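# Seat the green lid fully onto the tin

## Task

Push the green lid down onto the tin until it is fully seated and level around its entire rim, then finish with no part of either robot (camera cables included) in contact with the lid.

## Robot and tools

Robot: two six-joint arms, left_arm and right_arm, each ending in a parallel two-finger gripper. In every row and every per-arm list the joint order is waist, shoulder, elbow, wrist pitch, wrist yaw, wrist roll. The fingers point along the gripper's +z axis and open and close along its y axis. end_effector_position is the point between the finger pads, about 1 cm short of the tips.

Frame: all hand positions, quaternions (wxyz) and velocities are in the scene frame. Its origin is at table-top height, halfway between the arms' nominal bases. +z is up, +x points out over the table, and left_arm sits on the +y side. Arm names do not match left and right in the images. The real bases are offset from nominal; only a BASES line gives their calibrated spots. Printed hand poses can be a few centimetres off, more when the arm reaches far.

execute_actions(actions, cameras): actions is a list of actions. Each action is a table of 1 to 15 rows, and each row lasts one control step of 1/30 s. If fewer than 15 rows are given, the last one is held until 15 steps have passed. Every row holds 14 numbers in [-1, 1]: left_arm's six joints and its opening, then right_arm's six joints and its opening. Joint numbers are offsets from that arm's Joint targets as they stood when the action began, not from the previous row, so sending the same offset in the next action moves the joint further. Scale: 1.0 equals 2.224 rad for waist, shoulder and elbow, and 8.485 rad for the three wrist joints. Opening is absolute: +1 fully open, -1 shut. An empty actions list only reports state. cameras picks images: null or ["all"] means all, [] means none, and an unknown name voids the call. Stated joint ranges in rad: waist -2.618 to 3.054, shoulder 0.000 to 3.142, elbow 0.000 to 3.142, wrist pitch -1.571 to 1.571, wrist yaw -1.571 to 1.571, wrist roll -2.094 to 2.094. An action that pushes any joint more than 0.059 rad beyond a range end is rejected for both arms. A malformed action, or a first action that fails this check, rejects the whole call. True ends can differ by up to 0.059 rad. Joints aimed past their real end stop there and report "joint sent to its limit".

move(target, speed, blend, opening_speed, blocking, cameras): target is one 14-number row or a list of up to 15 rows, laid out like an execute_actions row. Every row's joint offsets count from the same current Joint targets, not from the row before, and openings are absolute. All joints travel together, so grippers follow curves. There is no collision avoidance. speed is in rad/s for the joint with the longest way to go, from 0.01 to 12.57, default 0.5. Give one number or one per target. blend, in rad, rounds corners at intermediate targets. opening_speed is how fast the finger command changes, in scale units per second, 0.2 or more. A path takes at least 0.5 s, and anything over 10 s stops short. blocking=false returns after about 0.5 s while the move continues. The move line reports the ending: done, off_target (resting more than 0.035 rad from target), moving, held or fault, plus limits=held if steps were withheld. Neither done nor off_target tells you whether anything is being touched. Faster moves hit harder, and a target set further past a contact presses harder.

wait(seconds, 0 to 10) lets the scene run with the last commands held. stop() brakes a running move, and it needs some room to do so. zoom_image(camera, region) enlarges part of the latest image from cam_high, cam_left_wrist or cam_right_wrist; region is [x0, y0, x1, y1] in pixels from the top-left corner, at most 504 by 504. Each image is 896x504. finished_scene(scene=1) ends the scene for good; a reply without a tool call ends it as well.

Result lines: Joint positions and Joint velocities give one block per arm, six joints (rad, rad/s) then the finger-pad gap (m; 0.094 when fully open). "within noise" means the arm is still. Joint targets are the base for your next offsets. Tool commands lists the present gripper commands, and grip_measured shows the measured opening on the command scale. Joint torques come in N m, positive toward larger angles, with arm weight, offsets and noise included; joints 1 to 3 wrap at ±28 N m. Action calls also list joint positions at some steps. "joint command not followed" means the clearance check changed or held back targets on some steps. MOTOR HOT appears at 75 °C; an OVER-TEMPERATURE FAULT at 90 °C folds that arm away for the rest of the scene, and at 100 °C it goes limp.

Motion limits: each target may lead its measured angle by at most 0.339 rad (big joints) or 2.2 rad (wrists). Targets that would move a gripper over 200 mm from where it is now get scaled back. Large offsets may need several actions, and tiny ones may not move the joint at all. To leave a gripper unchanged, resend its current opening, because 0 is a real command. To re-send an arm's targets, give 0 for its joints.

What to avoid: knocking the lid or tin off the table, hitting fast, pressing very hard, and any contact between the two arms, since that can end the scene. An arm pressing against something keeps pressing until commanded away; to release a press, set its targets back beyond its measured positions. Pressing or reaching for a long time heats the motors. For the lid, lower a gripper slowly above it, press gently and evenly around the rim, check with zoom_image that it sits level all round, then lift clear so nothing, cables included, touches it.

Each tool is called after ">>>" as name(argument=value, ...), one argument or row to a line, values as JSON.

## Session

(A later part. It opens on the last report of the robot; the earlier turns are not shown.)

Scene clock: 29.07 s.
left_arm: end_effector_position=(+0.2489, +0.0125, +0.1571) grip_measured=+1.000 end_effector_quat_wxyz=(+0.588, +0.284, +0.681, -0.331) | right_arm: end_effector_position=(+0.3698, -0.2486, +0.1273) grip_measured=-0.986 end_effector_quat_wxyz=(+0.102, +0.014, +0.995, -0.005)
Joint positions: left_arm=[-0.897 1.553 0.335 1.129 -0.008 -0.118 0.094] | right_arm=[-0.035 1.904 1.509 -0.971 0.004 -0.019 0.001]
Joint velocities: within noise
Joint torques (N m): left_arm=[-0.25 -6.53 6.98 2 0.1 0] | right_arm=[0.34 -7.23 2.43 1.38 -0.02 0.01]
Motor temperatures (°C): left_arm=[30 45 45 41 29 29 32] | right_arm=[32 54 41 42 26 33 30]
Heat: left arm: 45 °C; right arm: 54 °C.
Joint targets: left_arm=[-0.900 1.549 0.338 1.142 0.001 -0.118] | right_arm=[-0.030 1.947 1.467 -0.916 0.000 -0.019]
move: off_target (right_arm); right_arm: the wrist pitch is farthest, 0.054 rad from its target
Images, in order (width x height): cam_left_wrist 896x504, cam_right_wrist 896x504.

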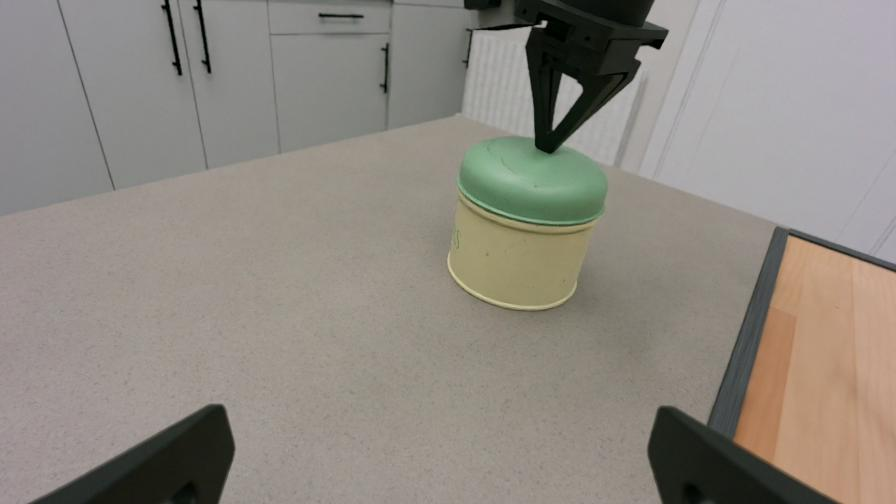

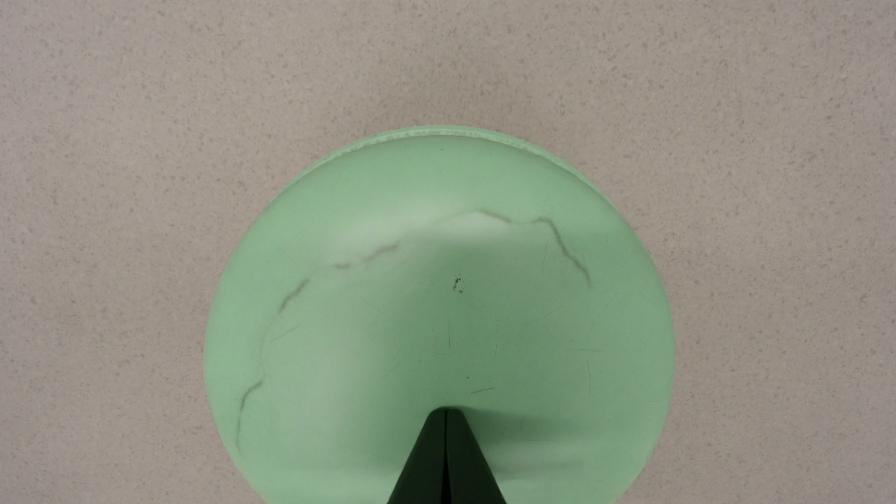

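>>> move(
  target=[
    [0,0,0,0,0,0,1,0,-0.0099,0.0778,-0.0229,0,0,-1],
    [0,0,0,0,0,0,1,0,0.08,0.208,-0.0335,0,0,-1],
  ],
  speed=0.3,
  cameras=["cam_left_wrist","cam_right_wrist"],
)

>>> zoom_image(
  camera="cam_left_wrist",
  region=[440, 100, 640, 320],
)

Scene clock: 33.03 s.
left_arm: end_effector_position=(+0.2489, +0.0125, +0.1571) grip_measured=+1.000 end_effector_quat_wxyz=(+0.588, +0.284, +0.681, -0.331) | right_arm: end_effector_position=(+0.4146, -0.2507, +0.1467) grip_measured=-0.986 end_effector_quat_wxyz=(+0.085, +0.014, +0.996, -0.005)
Joint positions: left_arm=[-0.897 1.553 0.335 1.129 -0.008 -0.118 0.094] | right_arm=[-0.035 2.115 1.897 -1.183 0.004 -0.019 0.001]
Joint velocities: within noise
Joint torques (N m): left_arm=[-0.25 -6.54 6.98 1.99 0.1 0] | right_arm=[0.35 -12.46 8.06 0.49 -0.02 -0.01]
Motor temperatures (°C): left_arm=[30 45 45 42 29 29 32] | right_arm=[32 54 41 42 26 33 30]
Heat: left arm: 45 °C; right arm: 54 °C.
Joint targets: left_arm=[-0.900 1.549 0.338 1.142 0.001 -0.118] | right_arm=[-0.030 2.125 1.930 -1.201 0.000 -0.019]
move: done
Images, in order (width x height): cam_left_wrist 896x504, cam_right_wrist 896x504.

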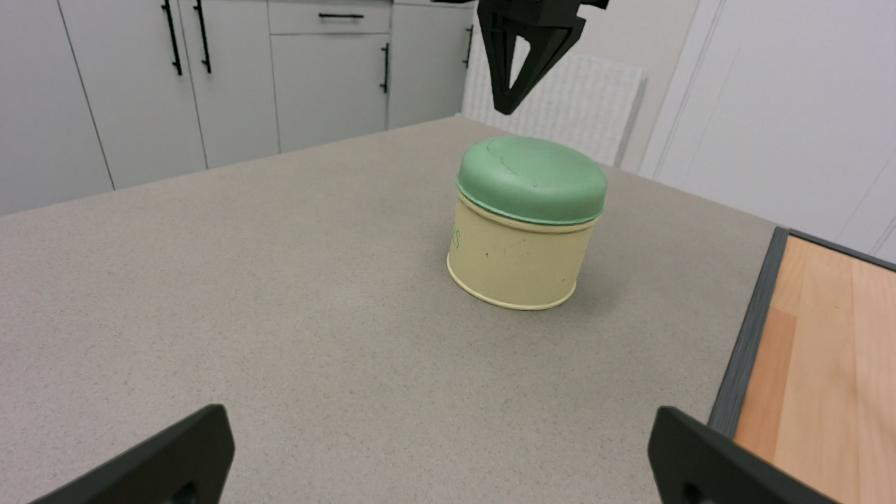

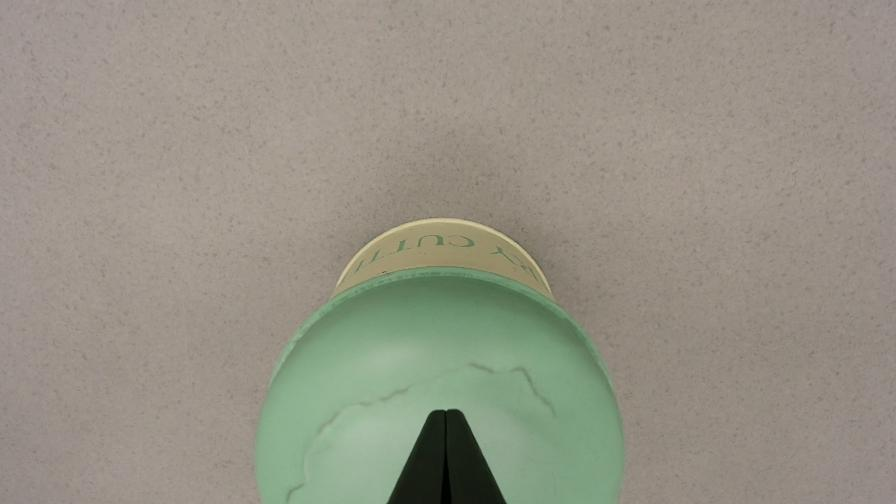

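Scaled by 2.291.

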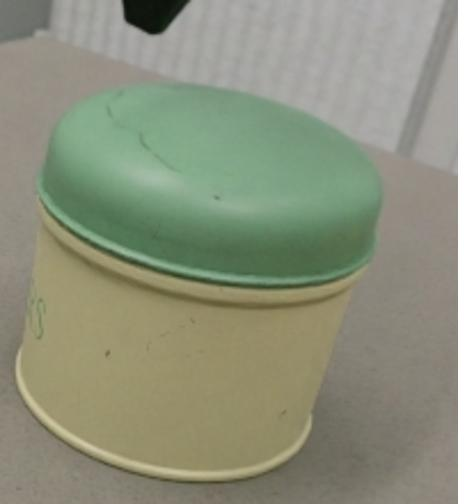

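>>> move(
  target=[0,0,0,0,0,0,1,0,0,-0.065,0.015,0,0,-1],
  cameras=["cam_left_wrist","cam_right_wrist"],
  speed=0.12,
)

>>> zoom_image(
  camera="cam_left_wrist",
  region=[440, 100, 640, 320],
)

Scene clock: 35.57 s.
left_arm: end_effector_position=(+0.2489, +0.0125, +0.1571) grip_measured=+1.000 end_effector_quat_wxyz=(+0.588, +0.284, +0.681, -0.331) | right_arm: end_effector_position=(+0.4176, -0.2508, +0.1260) grip_measured=-0.986 end_effector_quat_wxyz=(+0.092, +0.014, +0.996, -0.005)
Joint positions: left_arm=[-0.897 1.553 0.335 1.129 -0.008 -0.118 0.094] | right_arm=[-0.035 2.115 1.812 -1.084 0.004 -0.019 0.001]
Joint velocities: within noise
Joint torques (N m): left_arm=[-0.24 -6.53 6.97 2 0.1 0] | right_arm=[0.34 -12.34 3.6 0.8 0 0.02]
Motor temperatures (°C): left_arm=[30 45 45 42 29 28 32] | right_arm=[32 54 41 42 26 33 30]
Heat: left arm: 45 °C; right arm: 54 °C.
Joint targets: left_arm=[-0.900 1.549 0.338 1.142 0.001 -0.118] | right_arm=[-0.030 2.125 1.785 -1.073 0.000 -0.019]
move: done
Images, in order (width x height): cam_left_wrist 896x504, cam_right_wrist 896x504.

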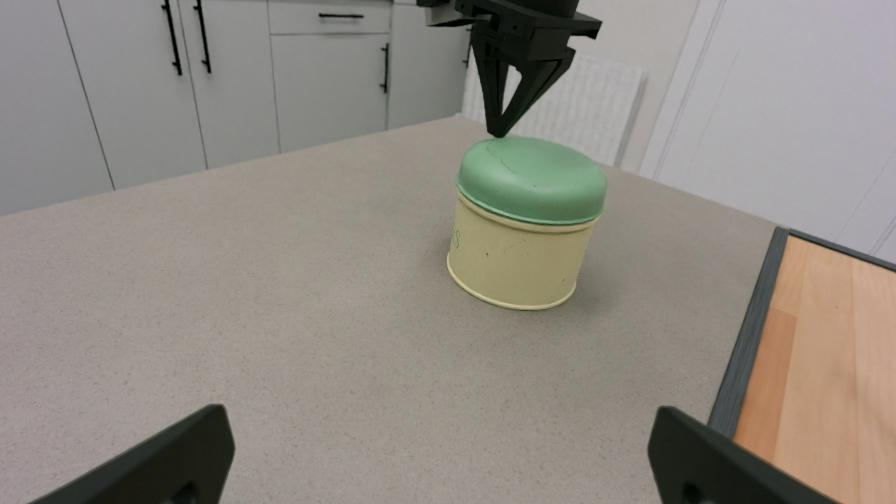

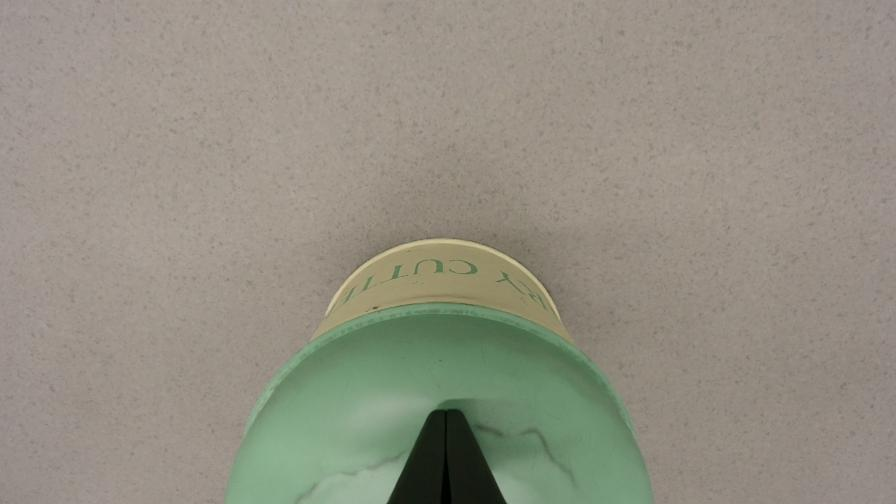

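Scaled by 2.291.

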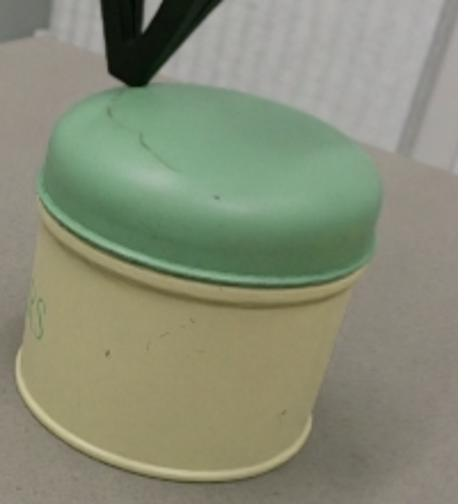

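>>> move(
  target=[0,0,0,0,0,0,1,0,0.008,-0.032,0.0094,0,0,-1],
  cameras=["cam_left_wrist","cam_right_wrist"],
  speed=0.1,
)

>>> zoom_image(
  camera="cam_left_wrist",
  region=[440, 100, 640, 320],
)

Scene clock: 37.33 s.
left_arm: end_effector_position=(+0.2489, +0.0125, +0.1571) grip_measured=+1.000 end_effector_quat_wxyz=(+0.588, +0.284, +0.681, -0.331) | right_arm: end_effector_position=(+0.4180, -0.2509, +0.1245) grip_measured=-0.986 end_effector_quat_wxyz=(+0.106, +0.014, +0.994, -0.006)
Joint positions: left_arm=[-0.897 1.553 0.335 1.129 -0.008 -0.118 0.094] | right_arm=[-0.035 2.088 1.76 -1.03 0.004 -0.019 0.001]
Joint velocities: within noise
Joint torques (N m): left_arm=[-0.27 -6.54 6.98 2 0.1 0] | right_arm=[0.46 -8.09 2.19 1.17 0 0]
Motor temperatures (°C): left_arm=[30 45 45 42 29 28 32] | right_arm=[32 54 41 41 26 33 30]
Heat: left arm: 45 °C; right arm: 54 °C.
Joint targets: left_arm=[-0.900 1.549 0.338 1.142 0.001 -0.118] | right_arm=[-0.030 2.143 1.714 -0.994 0.000 -0.019]
move: off_target (right_arm); right_arm: the shoulder is farthest, 0.055 rad from its target
Images, in order (width x height): cam_left_wrist 896x504, cam_right_wrist 896x504.

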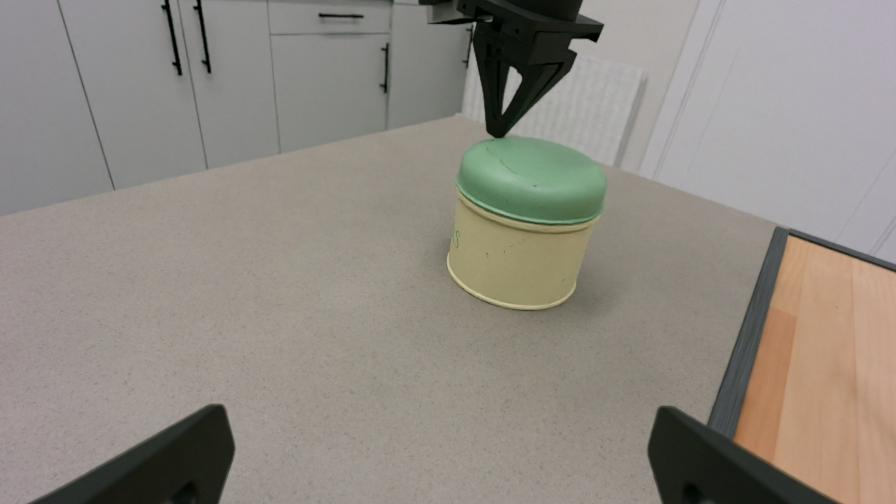

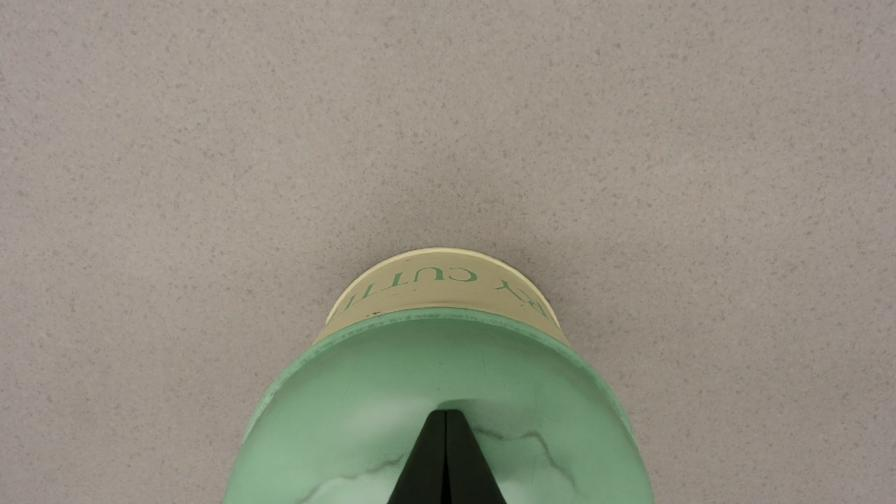

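Scaled by 2.291.

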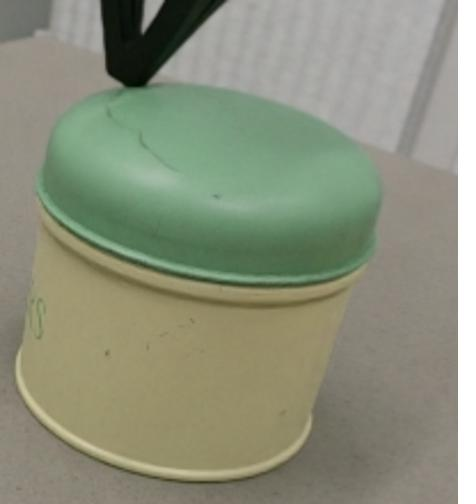

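>>> move(
  target=[
    [0,0,0,0,0,0,1,0,-0.008,0.07,-0.0172,0,0,-1],
    [0,0,0,0,0,0,1,0,-0.0643,0.0072,-0.0148,0,0,-1],
    [0,0,0,0,0,0,1,0,-0.045,-0.0405,-0.0047,0,0,-1],
  ],
  speed=[0.3,0.3,0.12],
  cameras=["cam_left_wrist","cam_right_wrist"],
)

>>> zoom_image(
  camera="cam_left_wrist",
  region=[440, 100, 640, 320],
)

Scene clock: 40.87 s.
left_arm: end_effector_position=(+0.2489, +0.0125, +0.1571) grip_measured=+1.000 end_effector_quat_wxyz=(+0.588, +0.284, +0.681, -0.331) | right_arm: end_effector_position=(+0.3885, -0.2495, +0.1273) grip_measured=-0.986 end_effector_quat_wxyz=(+0.084, +0.014, +0.996, -0.005)
Joint positions: left_arm=[-0.897 1.553 0.335 1.129 -0.008 -0.118 0.094] | right_arm=[-0.035 2.01 1.664 -1.056 0.004 -0.019 0.001]
Joint velocities: within noise
Joint torques (N m): left_arm=[-0.24 -6.53 6.98 1.99 0.1 0] | right_arm=[0.42 -9.26 2.69 0.94 -0.02 0.01]
Motor temperatures (°C): left_arm=[29 45 45 42 29 28 32] | right_arm=[32 54 41 41 26 33 30]
Heat: left arm: 45 °C; right arm: 54 °C.
Joint targets: left_arm=[-0.900 1.549 0.338 1.142 0.001 -0.118] | right_arm=[-0.030 2.043 1.624 -1.034 0.000 -0.019]
move: off_target (right_arm); right_arm: the elbow is farthest, 0.040 rad from its target
Images, in order (width x height): cam_left_wrist 896x504, cam_right_wrist 896x504.

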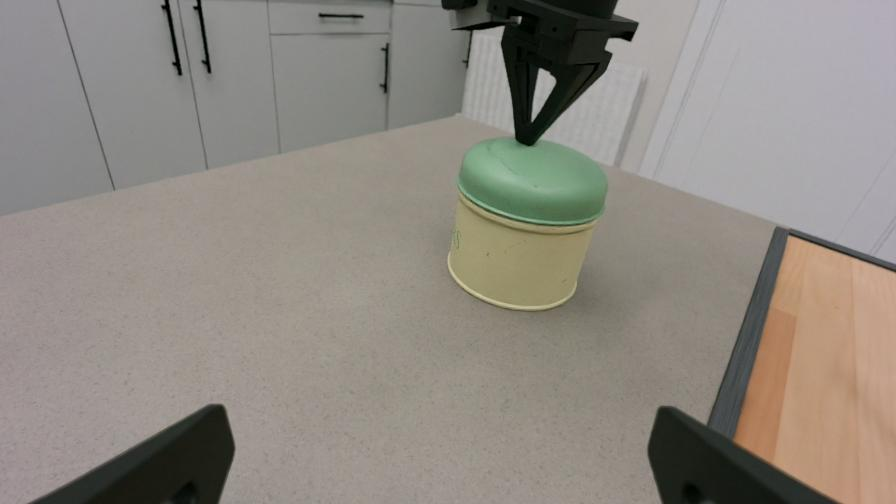

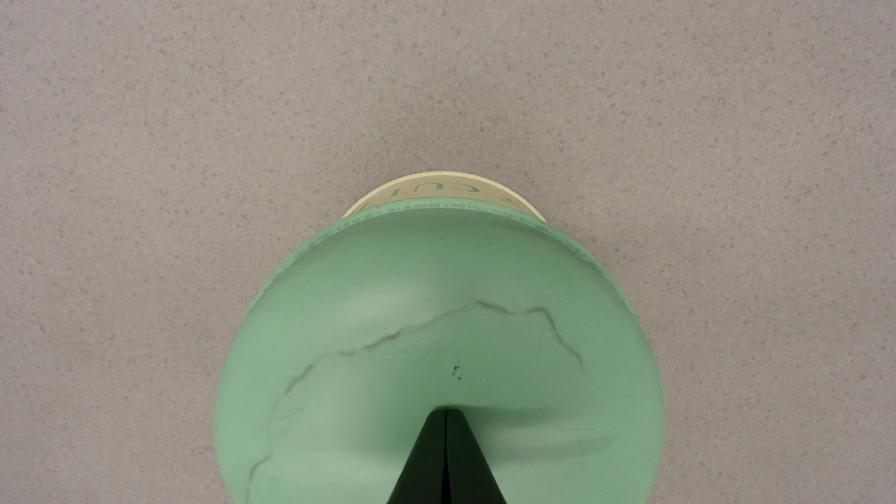

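Scaled by 2.291.

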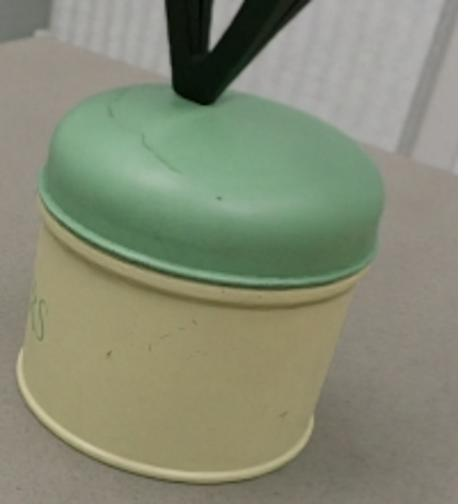

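>>> move(
  target=[0,0,0,0,0,0,1,0,0.022,-0.03,0.0094,0,0,-1],
  cameras=["cam_left_wrist","cam_right_wrist"],
  speed=0.12,
)

>>> zoom_image(
  camera="cam_left_wrist",
  region=[440, 100, 640, 320],
)

Scene clock: 42.30 s.
left_arm: end_effector_position=(+0.2489, +0.0125, +0.1571) grip_measured=+1.000 end_effector_quat_wxyz=(+0.588, +0.284, +0.681, -0.331) | right_arm: end_effector_position=(+0.3884, -0.2495, +0.1259) grip_measured=-0.986 end_effector_quat_wxyz=(+0.096, +0.014, +0.995, -0.005)
Joint positions: left_arm=[-0.897 1.553 0.335 1.129 -0.008 -0.118 0.094] | right_arm=[-0.035 1.988 1.621 -1.012 0.004 -0.019 0.001]
Joint velocities: within noise
Joint torques (N m): left_arm=[-0.25 -6.53 6.98 2 0.1 0] | right_arm=[0.34 -2.4 0.83 1.35 -0.03 -0.01]
Motor temperatures (°C): left_arm=[29 45 45 42 29 28 32] | right_arm=[32 54 41 41 26 33 30]
Heat: left arm: 45 °C; right arm: 54 °C.
Joint targets: left_arm=[-0.900 1.549 0.338 1.142 0.001 -0.118] | right_arm=[-0.030 2.091 1.558 -0.954 0.000 -0.019]
move: off_target (right_arm); right_arm: the shoulder is farthest, 0.104 rad from its target
Images, in order (width x height): cam_left_wrist 896x504, cam_right_wrist 896x504.

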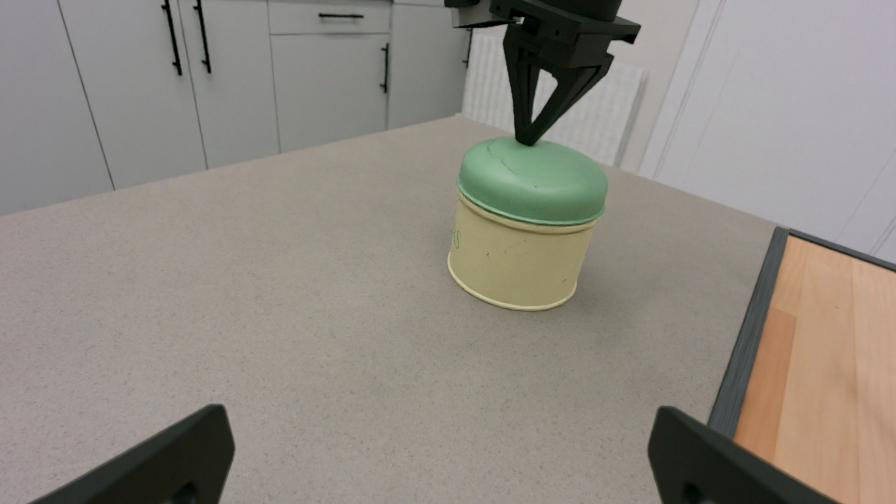

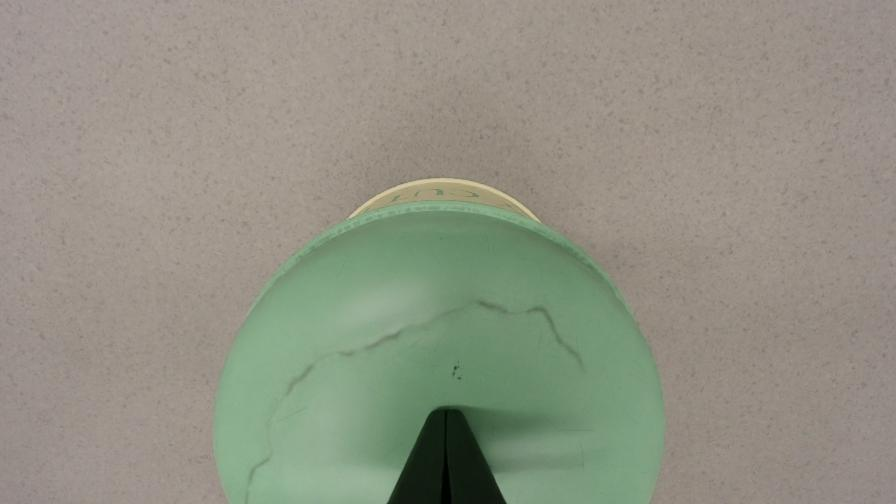

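Scaled by 2.291.

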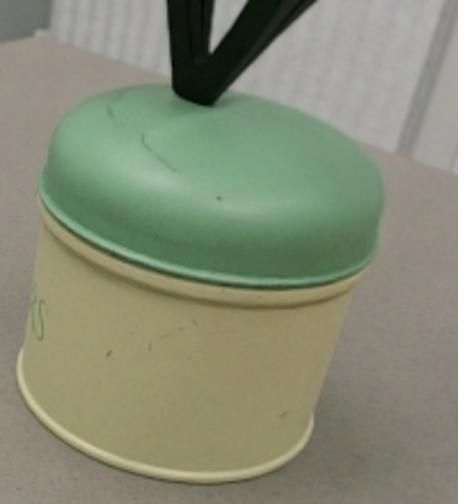

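>>> move(
  target=[0,0,0,0,0,0,1,0,-0.041,0.109,-0.0231,0,0,-1],
  cameras=[],
  speed=0.4,
)

>>> move(
  target=[-0.0225,0.158,0.158,-0.003,0,0,1,0,0,0,0,0,0,-1],
  speed=0.4,
)

>>> zoom_image(
  camera="cam_left_wrist",
  region=[400, 0, 720, 400],
)

Scene clock: 45.10 s.
left_arm: end_effector_position=(+0.2489, +0.0125, +0.1571) grip_measured=+1.000 end_effector_quat_wxyz=(+0.588, +0.284, +0.681, -0.331) | right_arm: end_effector_position=(+0.3981, -0.2499, +0.1527) grip_measured=-0.986 end_effector_quat_wxyz=(+0.096, +0.014, +0.995, -0.005)
Joint positions: left_arm=[-0.897 1.553 0.335 1.129 -0.008 -0.118 0.094] | right_arm=[-0.035 2.02 1.774 -1.133 0.004 -0.019 0.001]
Joint velocities: within noise
Joint torques (N m): left_arm=[-0.24 -6.54 6.97 2 0.1 0] | right_arm=[0.38 -14.35 7.62 0.49 -0.02 0]
Motor temperatures (°C): left_arm=[29 45 45 42 29 28 32] | right_arm=[32 54 41 41 26 33 30]
Heat: left arm: 45 °C; right arm: 54 °C.
Joint targets: left_arm=[-0.900 1.549 0.338 1.142 0.001 -0.118] | right_arm=[-0.030 2.000 1.800 -1.150 0.000 -0.019]
move: done
No camera images: "cameras" was empty.

Scene clock: 46.33 s.
left_arm: end_effector_position=(+0.2822, -0.0700, +0.1477) grip_measured=+1.000 end_effector_quat_wxyz=(+0.582, +0.300, +0.672, -0.346) | right_arm: end_effector_position=(+0.3979, -0.2499, +0.1526) grip_measured=-0.986 end_effector_quat_wxyz=(+0.095, +0.014, +0.995, -0.005)
Joint positions: left_arm=[-0.945 1.876 0.667 1.126 -0.008 -0.118 0.094] | right_arm=[-0.035 2.02 1.774 -1.134 0.004 -0.019 0.001]
Joint velocities: within noise
Joint torques (N m): left_arm=[-0.39 -7.75 8.85 1.79 0.1 0] | right_arm=[0.32 -14.38 7.53 0.54 -0.02 -0.02]
Motor temperatures (°C): left_arm=[29 45 46 42 29 28 32] | right_arm=[32 54 41 41 26 33 30]
Heat: left arm: 46 °C; right arm: 54 °C.
Joint targets: left_arm=[-0.950 1.901 0.690 1.117 0.000 -0.118] | right_arm=[-0.030 2.000 1.800 -1.150 0.000 -0.019]
move: done

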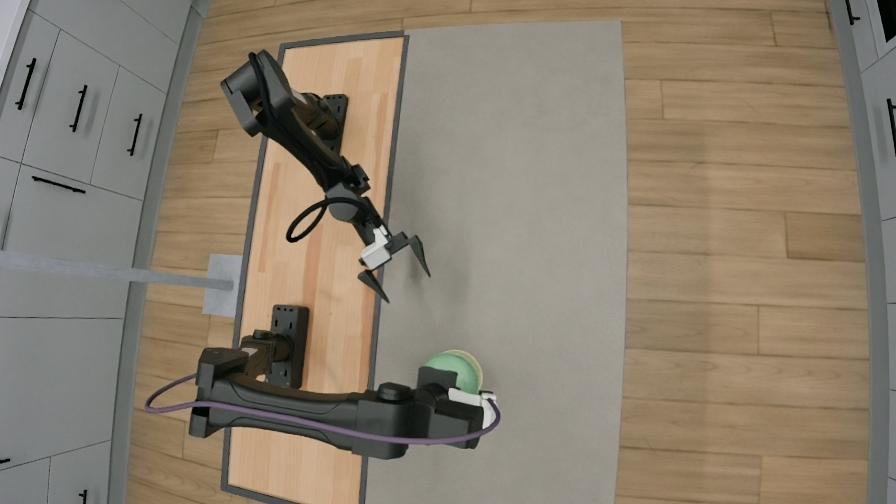

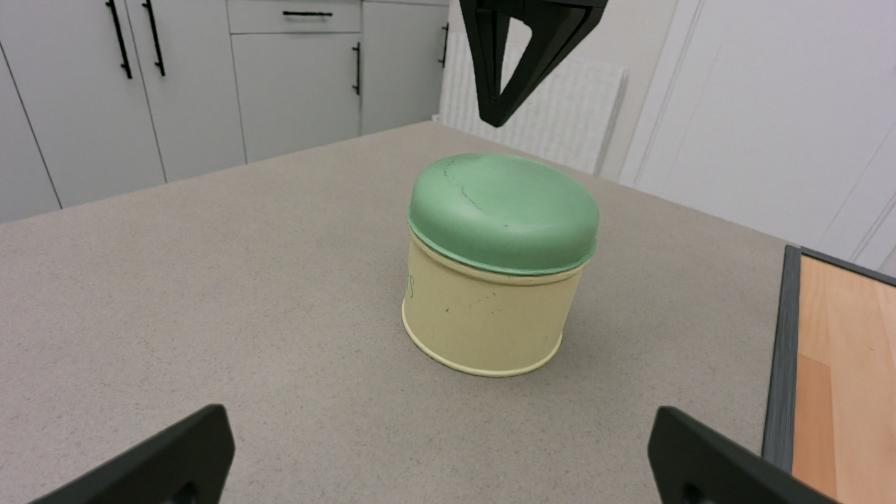

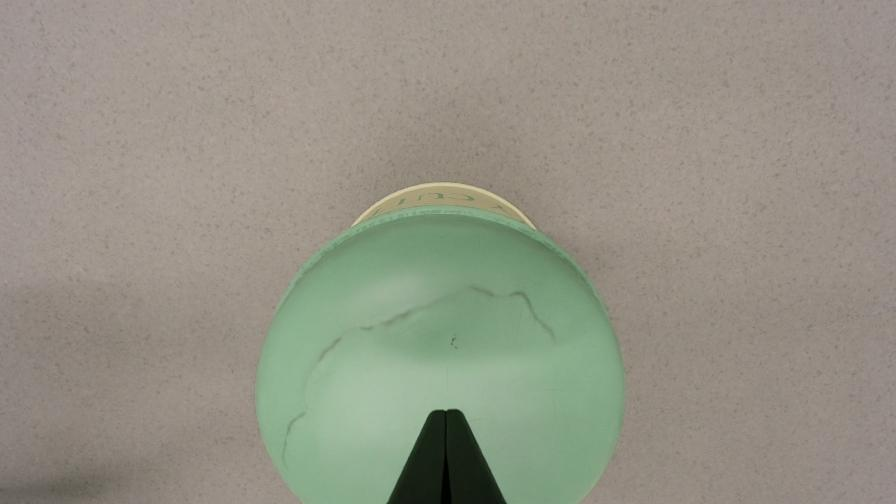

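Scaled by 1.260.

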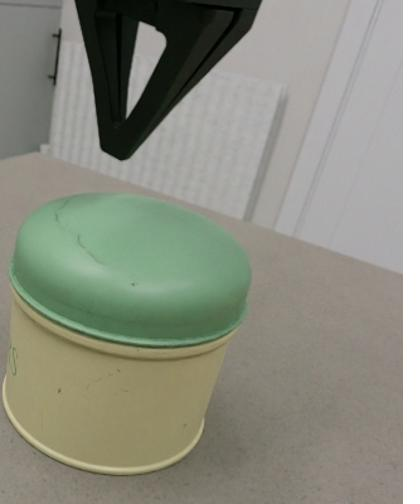

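>>> zoom_image(
  camera="cam_left_wrist",
  region=[400, 210, 500, 300],
)

>>> zoom_image(
  camera="cam_left_wrist",
  region=[500, 210, 610, 300],
)

>>> zoom_image(
  camera="cam_right_wrist",
  region=[340, 170, 560, 260],
)

Scaled by 5.040.

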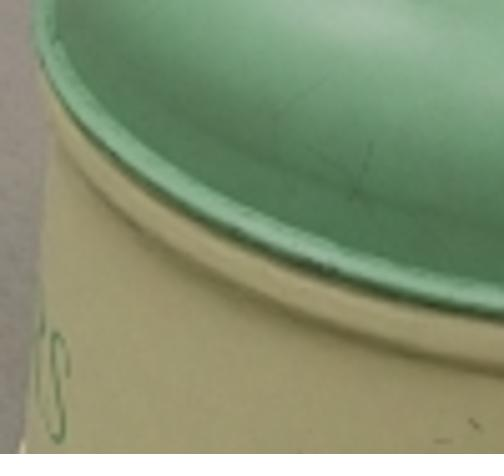

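Scaled by 4.582.

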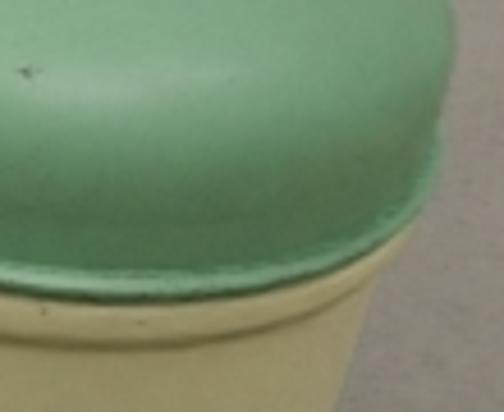

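Scaled by 2.291.

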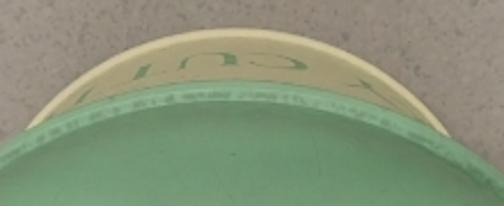

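>>> move(
  target=[
    [0,0,0,0,0,0,1,-0.0247,0,0,0,0,0,-1],
    [0,0,0,0,0,0,1,-0.0247,0.033,-0.1,0.0236,0,0,-1],
  ],
  speed=[0.3,0.2],
  cameras=["cam_left_wrist","cam_right_wrist"],
)

>>> zoom_image(
  camera="cam_left_wrist",
  region=[400, 130, 610, 300],
)

>>> move(
  target=[
    [0,0,0,0,0,0,1,0,-0.033,0.1,-0.0236,0,0,-1],
    [0,0,0,0,0,0,1,0.0494,-0.033,0.1,-0.0236,0,0,-1],
    [0,0,0,0,0,0,1,0.0494,0,0,0,0,0,-1],
  ],
  speed=[0.3,0.3,0.2],
  cameras=["cam_left_wrist","cam_right_wrist"],
)

>>> zoom_image(
  camera="cam_left_wrist",
  region=[400, 130, 610, 300],
)

Scene clock: 50.67 s.
left_arm: end_effector_position=(+0.2822, -0.0700, +0.1477) grip_measured=+1.000 end_effector_quat_wxyz=(+0.582, +0.300, +0.672, -0.346) | right_arm: end_effector_position=(+0.3916, -0.2720, +0.1259) grip_measured=-0.986 end_effector_quat_wxyz=(+0.101, +0.040, +0.994, -0.007)
Joint positions: left_arm=[-0.945 1.876 0.667 1.126 -0.008 -0.118 0.094] | right_arm=[-0.088 1.996 1.631 -1.002 0.003 -0.019 0.001]
Joint velocities: within noise
Joint torques (N m): left_arm=[-0.39 -7.76 8.85 1.78 0.1 0] | right_arm=[0.16 -5.08 1.51 1.33 0 0]
Motor temperatures (°C): left_arm=[29 45 46 42 29 28 32] | right_arm=[32 55 42 41 26 33 30]
Heat: left arm: 46 °C; right arm: 55 °C.
Joint targets: left_arm=[-0.950 1.901 0.690 1.117 0.000 -0.118] | right_arm=[-0.085 2.074 1.577 -0.950 0.000 -0.019]
move: off_target (right_arm); right_arm: the shoulder is farthest, 0.077 rad from its target
Images, in order (width x height): cam_left_wrist 896x504, cam_right_wrist 896x504.

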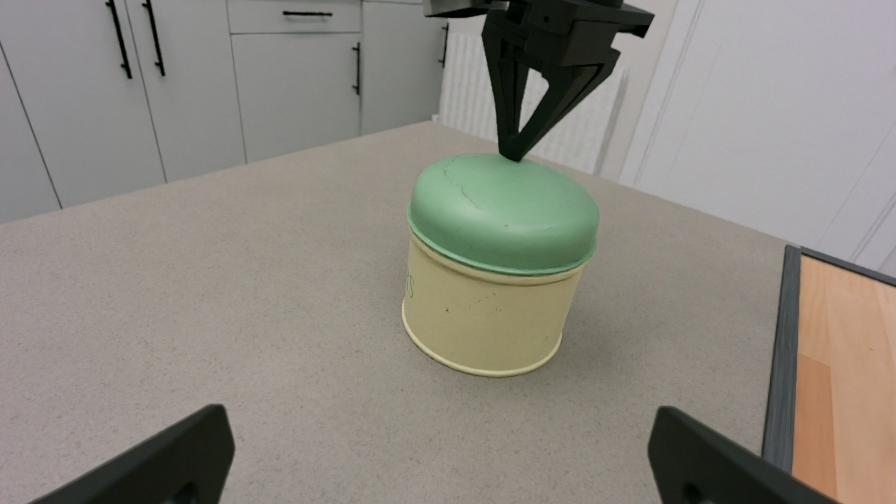

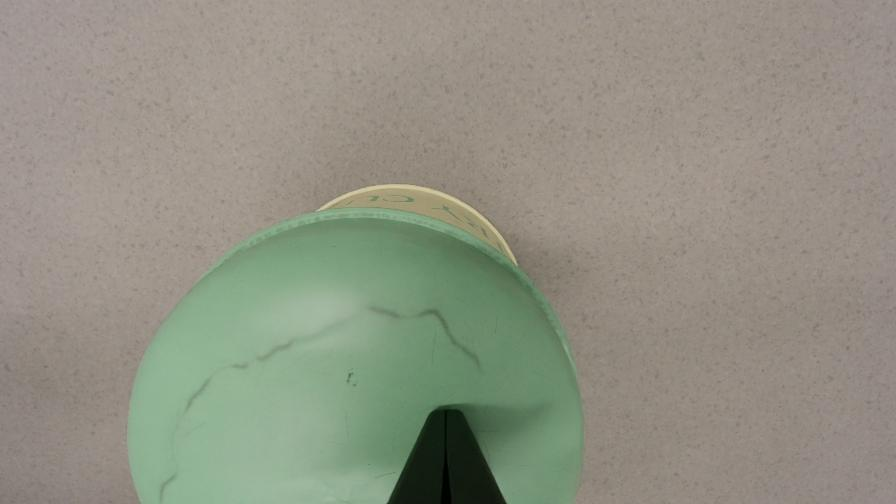

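Scaled by 2.400.

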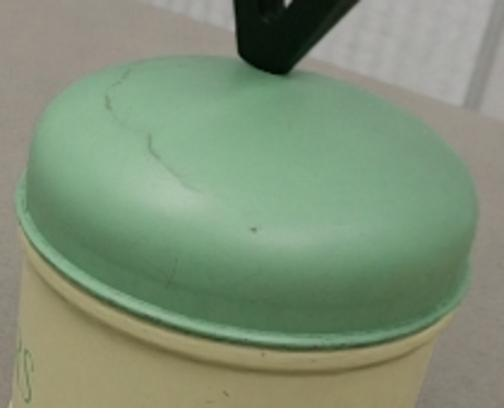

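Scene clock: 53.37 s.
left_arm: end_effector_position=(+0.2822, -0.0700, +0.1477) grip_measured=+1.000 end_effector_quat_wxyz=(+0.582, +0.300, +0.672, -0.346) | right_arm: end_effector_position=(+0.3935, -0.2212, +0.1253) grip_measured=-0.986 end_effector_quat_wxyz=(+0.101, -0.018, +0.995, -0.001)
Joint positions: left_arm=[-0.945 1.876 0.667 1.126 -0.008 -0.118 0.094] | right_arm=[0.03 1.997 1.631 -1.002 0.001 -0.019 0.001]
Joint velocities: within noise
Joint torques (N m): left_arm=[-0.4 -7.76 8.85 1.78 0.1 0] | right_arm=[-0.42 -4.98 1.76 1.33 0 -0.01]
Motor temperatures (°C): left_arm=[29 45 46 42 29 28 32] | right_arm=[32 54 42 41 26 33 30]
Heat: left arm: 46 °C; right arm: 54 °C.
Joint targets: left_arm=[-0.950 1.901 0.690 1.117 0.000 -0.118] | right_arm=[0.025 2.074 1.577 -0.950 0.000 -0.019]
move: off_target (right_arm); right_arm: the shoulder is farthest, 0.077 rad from its target
Images, in order (width x height): cam_left_wrist 896x504, cam_right_wrist 896x504.

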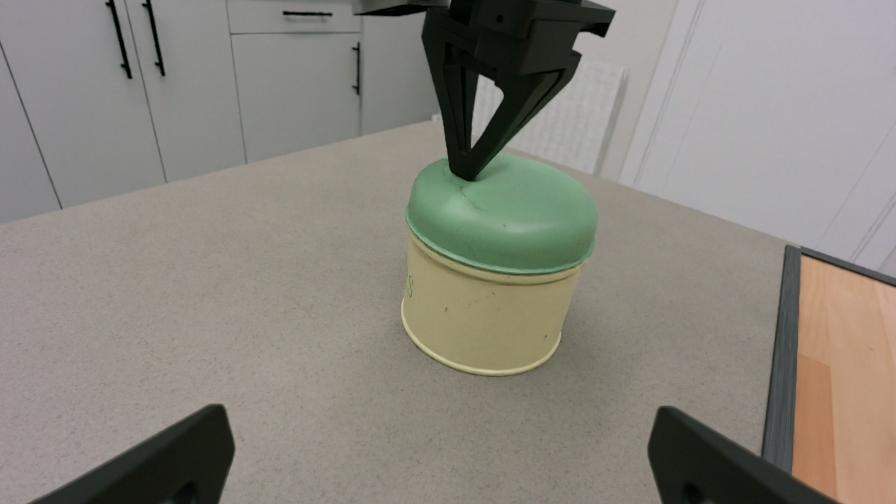

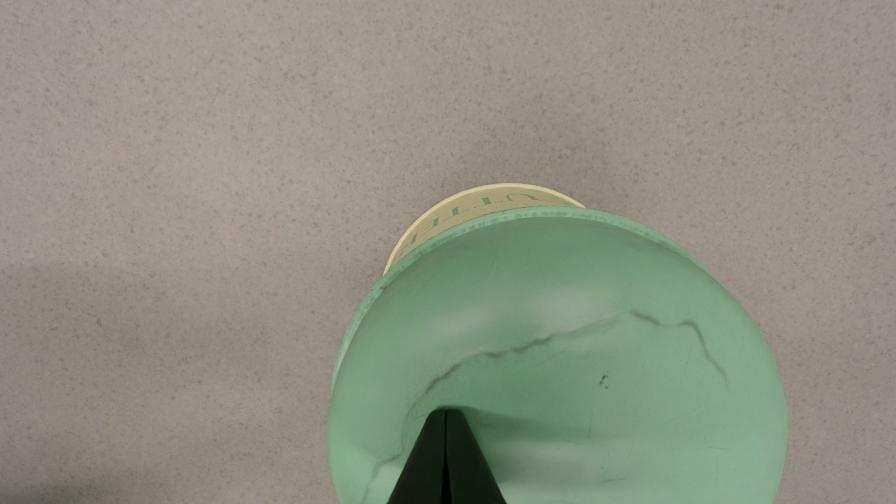

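Scaled by 2.400.

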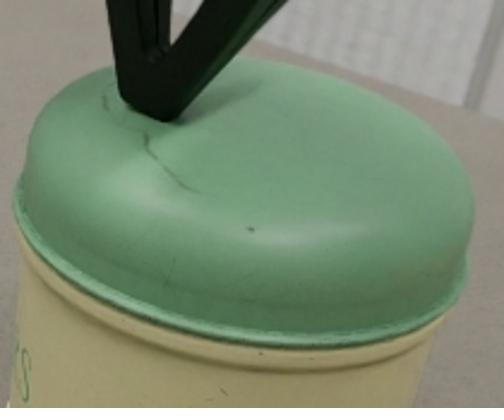

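>>> move(
  target=[
    [0,0,0,0,0,0,1,0,-0.033,0.1,-0.0236,0,0,-1],
    [0,0,0,0,0,0,1,-0.0247,-0.078,0.033,-0.0177,0,0,-1],
    [0,0,0,0,0,0,1,-0.0247,-0.04,-0.073,0.01,0,0,-1],
  ],
  speed=[0.3,0.3,0.2],
  cameras=["cam_left_wrist","cam_right_wrist"],
)

>>> zoom_image(
  camera="cam_left_wrist",
  region=[400, 130, 610, 300],
)

Scene clock: 58.57 s.
left_arm: end_effector_position=(+0.2822, -0.0700, +0.1477) grip_measured=+1.000 end_effector_quat_wxyz=(+0.582, +0.300, +0.672, -0.346) | right_arm: end_effector_position=(+0.3874, -0.2455, +0.1273) grip_measured=-0.986 end_effector_quat_wxyz=(+0.146, +0.010, +0.989, -0.005)
Joint positions: left_arm=[-0.945 1.876 0.667 1.126 -0.008 -0.118 0.094] | right_arm=[-0.027 1.892 1.47 -0.855 0.001 -0.019 0.001]
Joint velocities: left_arm=[within noise] | right_arm=[0.007 -0.007 0.007 -0.154 0.022 -0.007 0]
Joint torques (N m): left_arm=[-0.39 -7.75 8.85 1.79 0.1 0] | right_arm=[-0.2 -2.5 1.62 0.84 0 0.03]
Motor temperatures (°C): left_arm=[29 45 46 42 29 28 32] | right_arm=[32 54 41 41 26 33 30]
Heat: left arm: 46 °C; right arm: 54 °C.
Joint targets: left_arm=[-0.950 1.901 0.690 1.117 0.000 -0.118] | right_arm=[-0.030 1.985 1.415 -0.865 0.000 -0.019]
move: off_target (right_arm); right_arm: the shoulder is farthest, 0.093 rad from its target
Images, in order (width x height): cam_left_wrist 896x504, cam_right_wrist 896x504.

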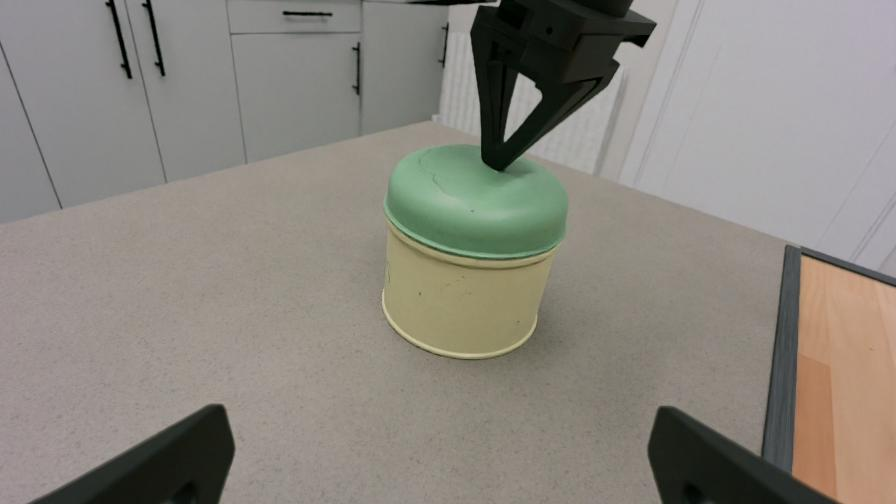

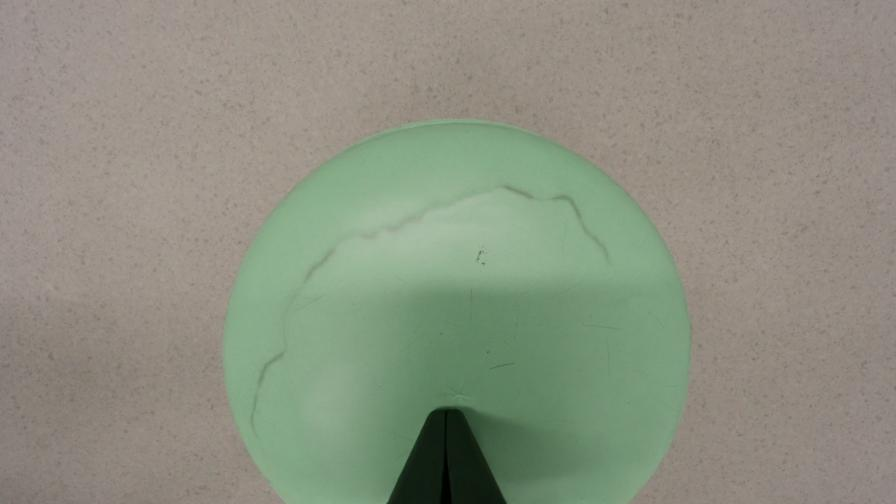

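Scaled by 2.400.

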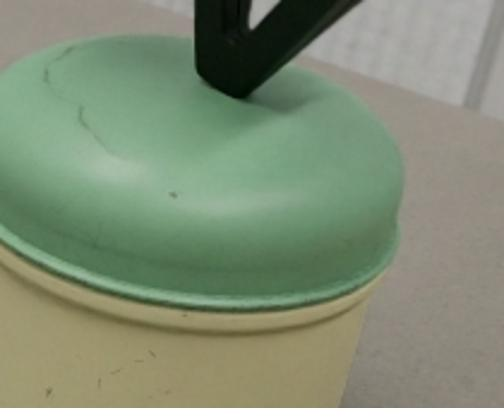

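>>> move(
  target=[
    [0,0,0,0,0,0,1,0,-0.02,0.12,-0.025,0,0,-1],
    [0,0,-0.09,0.03,0,0,1,0,-0.02,0.16,-0.035,0,0,-1],
  ],
  speed=0.4,
  cameras=["cam_left_wrist","cam_right_wrist"],
)

>>> zoom_image(
  camera="cam_left_wrist",
  region=[370, 160, 590, 320],
)

Scene clock: 61.37 s.
left_arm: end_effector_position=(+0.2620, -0.0408, +0.1399) grip_measured=+1.000 end_effector_quat_wxyz=(+0.598, +0.292, +0.656, -0.356) | right_arm: end_effector_position=(+0.3871, -0.2455, +0.1721) grip_measured=-0.986 end_effector_quat_wxyz=(+0.110, +0.010, +0.994, -0.004)
Joint positions: left_arm=[-0.945 1.876 0.502 1.344 -0.008 -0.118 0.094] | right_arm=[-0.027 1.946 1.74 -1.145 0.001 -0.019 0.001]
Joint velocities: within noise
Joint torques (N m): left_arm=[-0.39 -6.74 4.6 2.12 0.1 -0.01] | right_arm=[-0.31 -12.19 8.01 0.53 -0.03 0.01]
Motor temperatures (°C): left_arm=[29 45 46 43 29 28 31] | right_arm=[32 53 41 40 26 33 30]
Heat: left arm: 46 °C; right arm: 53 °C.
Joint targets: left_arm=[-0.950 1.901 0.489 1.371 0.000 -0.118] | right_arm=[-0.030 1.940 1.771 -1.162 0.000 -0.019]
move: done
Images, in order (width x height): cam_left_wrist 896x504, cam_right_wrist 896x504.

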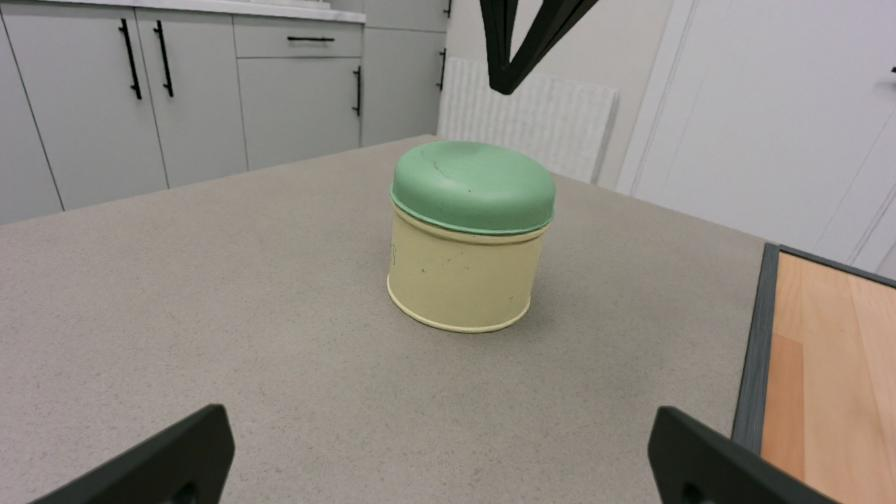

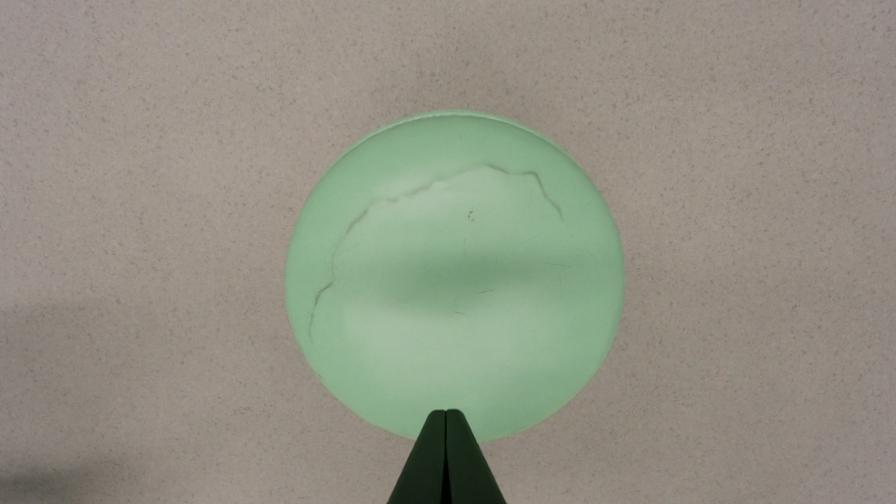

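Scaled by 2.291.

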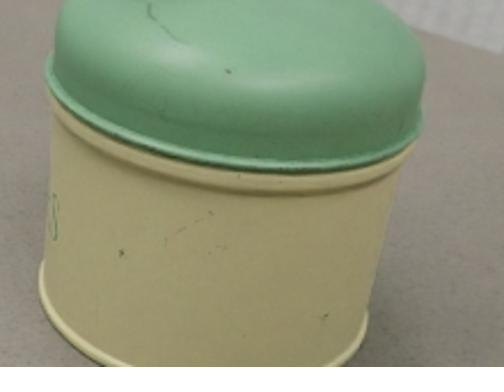

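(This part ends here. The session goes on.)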